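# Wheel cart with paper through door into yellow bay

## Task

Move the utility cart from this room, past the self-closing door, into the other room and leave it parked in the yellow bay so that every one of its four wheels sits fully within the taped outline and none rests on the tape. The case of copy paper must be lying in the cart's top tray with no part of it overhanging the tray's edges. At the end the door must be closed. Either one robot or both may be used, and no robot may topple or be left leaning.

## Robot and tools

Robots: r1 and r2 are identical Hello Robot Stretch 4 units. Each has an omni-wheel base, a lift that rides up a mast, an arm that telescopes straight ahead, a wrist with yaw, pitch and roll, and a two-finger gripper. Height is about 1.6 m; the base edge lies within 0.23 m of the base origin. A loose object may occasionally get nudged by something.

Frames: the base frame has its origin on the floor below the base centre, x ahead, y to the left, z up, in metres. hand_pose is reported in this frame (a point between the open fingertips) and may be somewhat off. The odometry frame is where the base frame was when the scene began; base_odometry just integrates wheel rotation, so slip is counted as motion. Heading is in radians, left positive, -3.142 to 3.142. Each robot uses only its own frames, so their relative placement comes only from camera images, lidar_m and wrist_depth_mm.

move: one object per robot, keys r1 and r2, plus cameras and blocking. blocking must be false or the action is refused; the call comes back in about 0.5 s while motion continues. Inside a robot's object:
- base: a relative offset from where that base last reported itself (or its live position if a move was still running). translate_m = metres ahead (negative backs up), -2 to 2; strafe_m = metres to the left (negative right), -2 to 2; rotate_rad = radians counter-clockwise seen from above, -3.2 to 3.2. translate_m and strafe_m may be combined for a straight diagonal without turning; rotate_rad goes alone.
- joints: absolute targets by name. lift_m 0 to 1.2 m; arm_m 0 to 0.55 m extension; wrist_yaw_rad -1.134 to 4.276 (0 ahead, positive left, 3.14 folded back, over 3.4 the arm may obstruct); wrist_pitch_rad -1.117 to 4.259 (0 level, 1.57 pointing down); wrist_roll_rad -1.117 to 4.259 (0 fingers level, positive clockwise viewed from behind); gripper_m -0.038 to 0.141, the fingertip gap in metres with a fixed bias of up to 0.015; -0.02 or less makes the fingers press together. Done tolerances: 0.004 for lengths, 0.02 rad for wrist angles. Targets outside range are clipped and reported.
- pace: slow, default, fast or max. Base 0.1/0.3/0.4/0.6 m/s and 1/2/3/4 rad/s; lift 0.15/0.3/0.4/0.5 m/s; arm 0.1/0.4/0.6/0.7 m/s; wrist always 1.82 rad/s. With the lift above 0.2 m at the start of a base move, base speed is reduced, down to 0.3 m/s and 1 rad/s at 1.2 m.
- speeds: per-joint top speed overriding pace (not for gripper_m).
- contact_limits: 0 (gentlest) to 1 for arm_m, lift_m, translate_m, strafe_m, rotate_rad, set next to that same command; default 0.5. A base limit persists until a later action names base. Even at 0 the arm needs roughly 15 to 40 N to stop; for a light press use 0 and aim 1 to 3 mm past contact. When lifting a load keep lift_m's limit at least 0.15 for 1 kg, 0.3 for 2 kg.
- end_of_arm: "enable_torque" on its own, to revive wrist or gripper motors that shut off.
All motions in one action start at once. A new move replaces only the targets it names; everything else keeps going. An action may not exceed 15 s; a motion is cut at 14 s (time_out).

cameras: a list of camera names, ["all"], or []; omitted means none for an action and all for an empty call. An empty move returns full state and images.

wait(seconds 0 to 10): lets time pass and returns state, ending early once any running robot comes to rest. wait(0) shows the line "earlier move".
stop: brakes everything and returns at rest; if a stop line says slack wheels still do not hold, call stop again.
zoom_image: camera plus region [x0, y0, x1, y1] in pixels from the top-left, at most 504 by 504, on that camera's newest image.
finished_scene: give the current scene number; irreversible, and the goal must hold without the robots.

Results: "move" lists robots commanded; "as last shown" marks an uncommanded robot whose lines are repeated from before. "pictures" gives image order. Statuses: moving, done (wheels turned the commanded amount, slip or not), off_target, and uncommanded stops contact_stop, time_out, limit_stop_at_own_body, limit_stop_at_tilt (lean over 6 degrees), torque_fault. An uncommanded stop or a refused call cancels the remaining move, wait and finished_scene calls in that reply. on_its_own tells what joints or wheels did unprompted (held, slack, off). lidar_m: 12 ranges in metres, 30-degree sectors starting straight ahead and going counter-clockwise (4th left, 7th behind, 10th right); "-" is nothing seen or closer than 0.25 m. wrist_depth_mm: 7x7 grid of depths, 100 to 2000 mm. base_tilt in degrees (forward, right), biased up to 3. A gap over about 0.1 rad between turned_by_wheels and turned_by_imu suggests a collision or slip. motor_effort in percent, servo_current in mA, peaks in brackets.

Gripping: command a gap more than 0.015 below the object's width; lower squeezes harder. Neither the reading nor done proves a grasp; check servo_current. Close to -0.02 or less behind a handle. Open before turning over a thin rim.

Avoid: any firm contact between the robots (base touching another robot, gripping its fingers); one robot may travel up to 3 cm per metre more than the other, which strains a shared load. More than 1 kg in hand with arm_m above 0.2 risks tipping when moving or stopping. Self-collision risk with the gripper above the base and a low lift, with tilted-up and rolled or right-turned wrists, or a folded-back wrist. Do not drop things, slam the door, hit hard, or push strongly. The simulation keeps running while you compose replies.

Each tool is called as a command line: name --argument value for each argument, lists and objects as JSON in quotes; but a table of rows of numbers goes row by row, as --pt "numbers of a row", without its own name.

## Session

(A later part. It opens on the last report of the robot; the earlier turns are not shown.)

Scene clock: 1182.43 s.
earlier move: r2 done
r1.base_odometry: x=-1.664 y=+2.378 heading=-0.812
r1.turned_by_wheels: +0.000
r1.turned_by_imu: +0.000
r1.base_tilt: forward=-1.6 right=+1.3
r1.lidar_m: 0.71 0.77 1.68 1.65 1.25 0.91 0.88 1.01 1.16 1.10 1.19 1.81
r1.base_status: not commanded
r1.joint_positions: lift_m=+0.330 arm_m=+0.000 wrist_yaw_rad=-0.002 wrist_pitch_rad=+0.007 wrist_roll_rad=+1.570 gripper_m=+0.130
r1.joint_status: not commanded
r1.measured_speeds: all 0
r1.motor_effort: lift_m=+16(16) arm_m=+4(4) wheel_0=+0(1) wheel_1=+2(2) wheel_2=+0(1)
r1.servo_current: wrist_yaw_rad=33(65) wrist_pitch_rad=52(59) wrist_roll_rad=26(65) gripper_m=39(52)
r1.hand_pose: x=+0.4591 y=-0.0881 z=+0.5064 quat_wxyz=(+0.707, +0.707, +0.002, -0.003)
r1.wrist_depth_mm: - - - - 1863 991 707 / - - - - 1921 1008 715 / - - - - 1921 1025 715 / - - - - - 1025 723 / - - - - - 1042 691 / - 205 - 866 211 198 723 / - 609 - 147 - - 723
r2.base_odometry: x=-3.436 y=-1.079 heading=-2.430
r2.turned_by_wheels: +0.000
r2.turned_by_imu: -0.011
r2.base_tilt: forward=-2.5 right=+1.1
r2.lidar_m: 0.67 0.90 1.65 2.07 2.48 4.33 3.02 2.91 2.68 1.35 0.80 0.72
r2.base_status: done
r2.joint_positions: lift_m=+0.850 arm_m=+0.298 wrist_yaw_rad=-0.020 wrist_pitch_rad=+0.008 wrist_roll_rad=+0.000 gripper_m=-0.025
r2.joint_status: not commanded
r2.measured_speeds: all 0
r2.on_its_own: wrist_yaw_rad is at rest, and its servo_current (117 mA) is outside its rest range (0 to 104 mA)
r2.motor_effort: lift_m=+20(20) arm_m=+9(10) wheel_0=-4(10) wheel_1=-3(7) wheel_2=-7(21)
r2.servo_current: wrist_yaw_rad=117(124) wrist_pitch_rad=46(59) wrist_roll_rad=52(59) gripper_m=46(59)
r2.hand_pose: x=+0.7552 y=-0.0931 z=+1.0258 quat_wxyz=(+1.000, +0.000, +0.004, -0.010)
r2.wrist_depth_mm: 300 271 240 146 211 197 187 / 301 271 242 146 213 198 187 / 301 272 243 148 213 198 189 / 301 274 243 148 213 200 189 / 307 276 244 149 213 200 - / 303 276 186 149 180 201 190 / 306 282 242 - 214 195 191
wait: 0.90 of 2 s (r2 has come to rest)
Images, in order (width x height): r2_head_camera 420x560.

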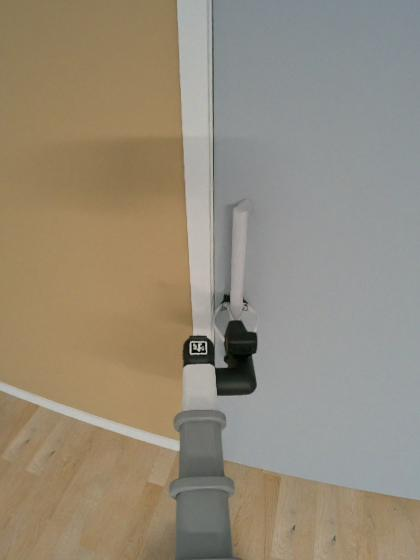

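move --r2 '{"base":{"translate_m":-0.035},"pace":"slow"}' --blocking false

wait --seconds 2

move --r2 '{"joints":{"gripper_m":0.08}}' --blocking false

wait --seconds 2

move --r2 '{"base":{"translate_m":-0.35}}' --blocking false

wait --seconds 4 --cameras '["r2_head_camera","r1_head_right_camera"]'

Scene clock: 1187.87 s.
move: r2 moving
r1: as last shown
r2.base_odometry: x=-3.426 y=-1.071 heading=-2.431
r2.turned_by_wheels: -0.001
r2.turned_by_imu: -0.007
r2.base_tilt: forward=-1.9 right=+0.7
r2.lidar_m: 0.69 0.89 1.63 2.04 2.46 4.53 - 3.02 2.67 1.38 0.81 0.71
r2.base_status: translate_m moving
r2.joint_positions: lift_m=+0.850 arm_m=+0.298 wrist_yaw_rad=-0.020 wrist_pitch_rad=+0.003 wrist_roll_rad=+0.000 gripper_m=-0.025
r2.joint_status: not commanded
r2.measured_speeds: translate_m=-0.048 strafe_m=+0.000 rotate_rad=+0.001 lift_m=+0.000 arm_m=+0.000 wrist_yaw_rad=+0.000 wrist_pitch_rad=-0.015 wrist_roll_rad=+0.000
r2.motor_effort: lift_m=+20(20) arm_m=+9(9) wheel_0=-2(8) wheel_1=-4(5) wheel_2=-5(6)
r2.servo_current: wrist_yaw_rad=117(124) wrist_pitch_rad=39(59) wrist_roll_rad=52(52) gripper_m=52(52)
r2.hand_pose: x=+0.7552 y=-0.0931 z=+1.0273 quat_wxyz=(+1.000, +0.000, +0.001, -0.010)
r2.wrist_depth_mm: 301 271 242 148 213 198 189 / 301 272 243 147 213 199 190 / 301 273 243 149 215 199 190 / 297 274 243 149 215 200 190 / 303 272 244 150 213 201 - / 304 274 185 149 179 200 191 / 307 274 242 - 213 195 191
pictures: none

Scene clock: 1188.83 s.
earlier move: r2 done
r1.base_odometry: x=-1.664 y=+2.378 heading=-0.812
r1.turned_by_wheels: +0.000
r1.turned_by_imu: +0.000
r1.base_tilt: forward=-1.6 right=+1.3
r1.lidar_m: 0.72 0.75 1.70 1.65 1.25 0.92 0.89 0.98 1.15 1.10 1.19 1.82
r1.base_status: not commanded
r1.joint_positions: lift_m=+0.330 arm_m=+0.000 wrist_yaw_rad=-0.002 wrist_pitch_rad=+0.007 wrist_roll_rad=+1.570 gripper_m=+0.130
r1.joint_status: not commanded
r1.measured_speeds: all 0
r1.motor_effort: lift_m=+16(16) arm_m=+4(4) wheel_0=+0(1) wheel_1=+2(2) wheel_2=+0(1)
r1.servo_current: wrist_yaw_rad=65(65) wrist_pitch_rad=52(59) wrist_roll_rad=39(59) gripper_m=46(46)
r1.hand_pose: x=+0.4591 y=-0.0881 z=+0.5064 quat_wxyz=(+0.707, +0.707, +0.002, -0.003)
r1.wrist_depth_mm: - - - - 1808 976 699 / - - - - 1863 991 707 / - - - - 1921 1025 723 / - - - - - 1025 723 / - - - - - 1042 699 / - 205 - 866 212 200 732 / - 609 - 147 - - 723
r2.base_odometry: x=-3.409 y=-1.056 heading=-2.431
r2.turned_by_wheels: +0.000
r2.turned_by_imu: -0.013
r2.base_tilt: forward=-0.7 right=+0.1
r2.lidar_m: 0.69 0.90 1.63 2.06 2.46 4.46 - 3.06 2.71 1.43 0.85 0.74
r2.base_status: done
r2.joint_positions: lift_m=+0.850 arm_m=+0.298 wrist_yaw_rad=-0.019 wrist_pitch_rad=-0.005 wrist_roll_rad=+0.000 gripper_m=-0.025
r2.joint_status: not commanded
r2.measured_speeds: all 0
r2.motor_effort: lift_m=+16(20) arm_m=+9(10) wheel_0=-7(9) wheel_1=-4(7) wheel_2=-3(8)
r2.servo_current: wrist_yaw_rad=98(130) wrist_pitch_rad=46(59) wrist_roll_rad=39(59) gripper_m=46(59)
r2.hand_pose: x=+0.7553 y=-0.0928 z=+1.0297 quat_wxyz=(+1.000, +0.000, -0.002, -0.009)
r2.wrist_depth_mm: 301 273 244 148 215 201 191 / 301 272 243 148 216 201 191 / 301 272 243 150 215 201 191 / 294 271 244 150 216 202 191 / 301 271 242 151 213 202 - / 297 272 187 150 179 201 191 / 303 277 244 - 213 196 191
wait: 0.97 of 2 s (r2 has come to rest)
pictures: none

Scene clock: 1189.33 s.
move: r2 moving
r1: as last shown
r2.base_odometry: x=-3.409 y=-1.056 heading=-2.431
r2.turned_by_wheels: +0.000
r2.turned_by_imu: +0.001
r2.base_tilt: forward=-0.9 right=+0.2
r2.lidar_m: 0.68 0.89 1.60 2.06 2.41 4.48 - 3.08 2.69 1.40 0.86 0.74
r2.base_status: not commanded
r2.joint_positions: lift_m=+0.850 arm_m=+0.298 wrist_yaw_rad=-0.019 wrist_pitch_rad=-0.005 wrist_roll_rad=+0.000 gripper_m=+0.001
r2.joint_status: gripper_m moving
r2.measured_speeds: all 0
r2.motor_effort: lift_m=+16(16) arm_m=+9(9) wheel_0=-4(7) wheel_1=-2(4) wheel_2=-4(4)
r2.servo_current: wrist_yaw_rad=104(111) wrist_pitch_rad=46(46) wrist_roll_rad=39(52) gripper_m=78(91)
r2.hand_pose: x=+0.7553 y=-0.0928 z=+1.0297 quat_wxyz=(+1.000, +0.000, -0.002, -0.009)
r2.wrist_depth_mm: 306 276 247 152 218 203 195 / 303 276 247 152 218 204 193 / 304 277 247 153 218 205 194 / 301 276 247 154 219 204 195 / 304 276 247 153 218 204 195 / 304 277 189 151 184 204 194 / 306 277 248 - 216 200 194
pictures: none

Scene clock: 1190.60 s.
earlier move: r2 done
r1.base_odometry: x=-1.664 y=+2.378 heading=-0.812
r1.turned_by_wheels: +0.000
r1.turned_by_imu: +0.000
r1.base_tilt: forward=-1.6 right=+1.2
r1.lidar_m: 0.70 0.77 1.68 1.66 1.24 0.93 0.89 0.99 1.15 1.12 1.18 1.82
r1.base_status: not commanded
r1.joint_positions: lift_m=+0.330 arm_m=+0.000 wrist_yaw_rad=-0.002 wrist_pitch_rad=+0.007 wrist_roll_rad=+1.570 gripper_m=+0.130
r1.joint_status: not commanded
r1.measured_speeds: all 0
r1.motor_effort: lift_m=+16(16) arm_m=+4(4) wheel_0=+1(1) wheel_1=+2(2) wheel_2=+0(1)
r1.servo_current: wrist_yaw_rad=46(72) wrist_pitch_rad=52(59) wrist_roll_rad=46(65) gripper_m=46(46)
r1.hand_pose: x=+0.4591 y=-0.0881 z=+0.5064 quat_wxyz=(+0.707, +0.707, +0.002, -0.003)
r1.wrist_depth_mm: - - - - 1808 1008 691 / - - - - 1921 1008 699 / - - - - 1863 1008 715 / - - - - - 1025 723 / - - - - - 1060 699 / - 206 - 878 211 200 741 / - 609 - 147 - - 732
r2.base_odometry: x=-3.409 y=-1.056 heading=-2.431
r2.turned_by_wheels: +0.000
r2.turned_by_imu: +0.003
r2.base_tilt: forward=-0.9 right=+0.2
r2.lidar_m: 0.68 0.88 1.66 2.07 2.46 4.48 - 3.07 2.69 1.42 0.84 0.73
r2.base_status: not commanded
r2.joint_positions: lift_m=+0.850 arm_m=+0.298 wrist_yaw_rad=-0.019 wrist_pitch_rad=-0.005 wrist_roll_rad=+0.000 gripper_m=+0.080
r2.joint_status: all done
r2.measured_speeds: all 0
r2.motor_effort: lift_m=+16(16) arm_m=+10(10) wheel_0=-4(7) wheel_1=-1(4) wheel_2=-6(7)
r2.servo_current: wrist_yaw_rad=104(117) wrist_pitch_rad=46(52) wrist_roll_rad=59(59) gripper_m=52(130)
r2.hand_pose: x=+0.7553 y=-0.0928 z=+1.0297 quat_wxyz=(+1.000, +0.000, -0.002, -0.009)
r2.wrist_depth_mm: 301 277 248 151 219 205 195 / 304 276 248 152 219 205 195 / 304 277 248 154 220 205 196 / 304 276 248 154 220 205 195 / 304 277 249 154 218 206 196 / 303 278 190 154 184 206 196 / 304 278 245 - 219 202 196
wait: 1.27 of 2 s (r2 has come to rest)
pictures: none

Scene clock: 1191.10 s.
move: r2 moving
r1: as last shown
r2.base_odometry: x=-3.386 y=-1.035 heading=-2.431
r2.turned_by_wheels: +0.000
r2.turned_by_imu: -0.003
r2.base_tilt: forward=-0.6 right=+0.1
r2.lidar_m: 0.71 0.93 1.68 2.05 2.45 4.46 - 3.04 2.67 1.49 0.90 0.77
r2.base_status: translate_m moving
r2.joint_positions: lift_m=+0.850 arm_m=+0.298 wrist_yaw_rad=-0.002 wrist_pitch_rad=-0.004 wrist_roll_rad=+0.000 gripper_m=+0.080
r2.joint_status: not commanded
r2.measured_speeds: translate_m=-0.125 strafe_m=-0.001 rotate_rad=-0.006 lift_m=+0.000 arm_m=+0.002 wrist_yaw_rad=+0.014 wrist_pitch_rad=+0.024 wrist_roll_rad=+0.000
r2.motor_effort: lift_m=+16(16) arm_m=+8(9) wheel_0=-1(10) wheel_1=-5(7) wheel_2=+10(11)
r2.servo_current: wrist_yaw_rad=39(117) wrist_pitch_rad=39(46) wrist_roll_rad=52(52) gripper_m=52(52)
r2.hand_pose: x=+0.7568 y=-0.0881 z=+1.0294 quat_wxyz=(+1.000, +0.000, -0.002, -0.001)
r2.wrist_depth_mm: 345 307 268 171 231 219 207 / 343 309 268 259 235 220 207 / 347 309 271 259 234 220 208 / 347 310 271 174 234 220 209 / 345 312 271 175 232 222 211 / 351 315 198 171 189 220 211 / 351 315 272 - 236 219 211
pictures: none

Scene clock: 1193.27 s.
earlier move: r2 done
r1.base_odometry: x=-1.664 y=+2.378 heading=-0.812
r1.turned_by_wheels: +0.000
r1.turned_by_imu: +0.000
r1.base_tilt: forward=-1.6 right=+1.3
r1.lidar_m: 0.72 0.78 1.70 1.64 1.24 0.93 0.89 0.96 1.16 1.10 1.20 1.81
r1.base_status: not commanded
r1.joint_positions: lift_m=+0.330 arm_m=+0.000 wrist_yaw_rad=-0.002 wrist_pitch_rad=+0.007 wrist_roll_rad=+1.570 gripper_m=+0.130
r1.joint_status: not commanded
r1.measured_speeds: all 0
r1.motor_effort: lift_m=+16(16) arm_m=+4(4) wheel_0=+1(1) wheel_1=+2(2) wheel_2=+0(1)
r1.servo_current: wrist_yaw_rad=65(65) wrist_pitch_rad=46(59) wrist_roll_rad=52(65) gripper_m=39(52)
r1.hand_pose: x=+0.4591 y=-0.0881 z=+0.5064 quat_wxyz=(+0.707, +0.707, +0.002, -0.003)
r1.wrist_depth_mm: - - - - 1863 991 707 / - - - - 1921 1008 707 / - - - - 1921 991 723 / - - - - - 1025 723 / - - - - - 1060 691 / - 206 - 866 211 200 732 / - 615 - 147 - - 732
r2.base_odometry: x=-3.144 y=-0.828 heading=-2.431
r2.turned_by_wheels: +0.000
r2.turned_by_imu: +0.000
r2.base_tilt: forward=-0.6 right=+0.1
r2.lidar_m: 1.00 1.27 2.16 2.16 2.57 4.68 - 2.94 2.60 2.01 1.24 1.07
r2.base_status: done
r2.joint_positions: lift_m=+0.850 arm_m=+0.298 wrist_yaw_rad=-0.002 wrist_pitch_rad=-0.002 wrist_roll_rad=+0.000 gripper_m=+0.080
r2.joint_status: not commanded
r2.measured_speeds: all 0
r2.motor_effort: lift_m=+16(16) arm_m=+7(9) wheel_0=-2(11) wheel_1=-3(9) wheel_2=+3(13)
r2.servo_current: wrist_yaw_rad=46(117) wrist_pitch_rad=39(52) wrist_roll_rad=46(65) gripper_m=52(59)
r2.hand_pose: x=+0.7569 y=-0.0881 z=+1.0289 quat_wxyz=(+1.000, +0.000, -0.001, -0.001)
r2.wrist_depth_mm: - - - 569 - - - / - - - 574 - - - / - - - 580 - - - / - - - 492 - - - / - - - 504 - - - / - - 188 496 185 - - / - 128 - - - - -
wait: 2.17 of 4 s (r2 has come to rest)
pictures: r1_head_right_camera, r2_head_camera
Images, in order (width x height): r1_head_right_camera 420x672, r2_head_camera 420x560.

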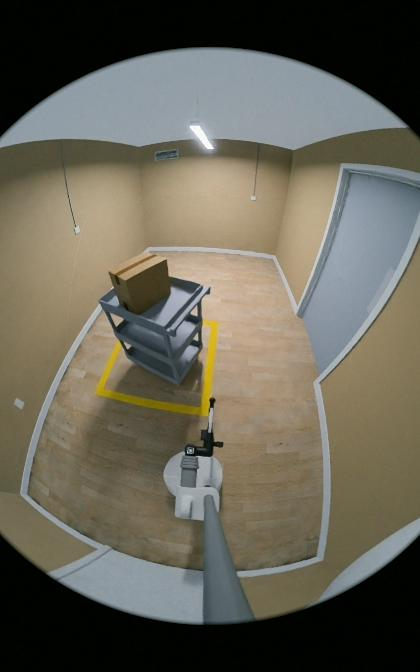

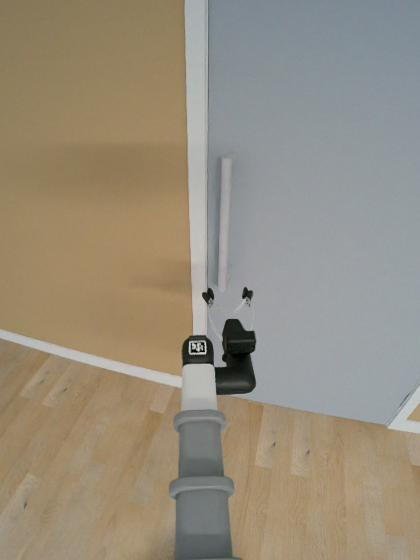

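finished_scene --scene 2

The scene is finished: the task was done.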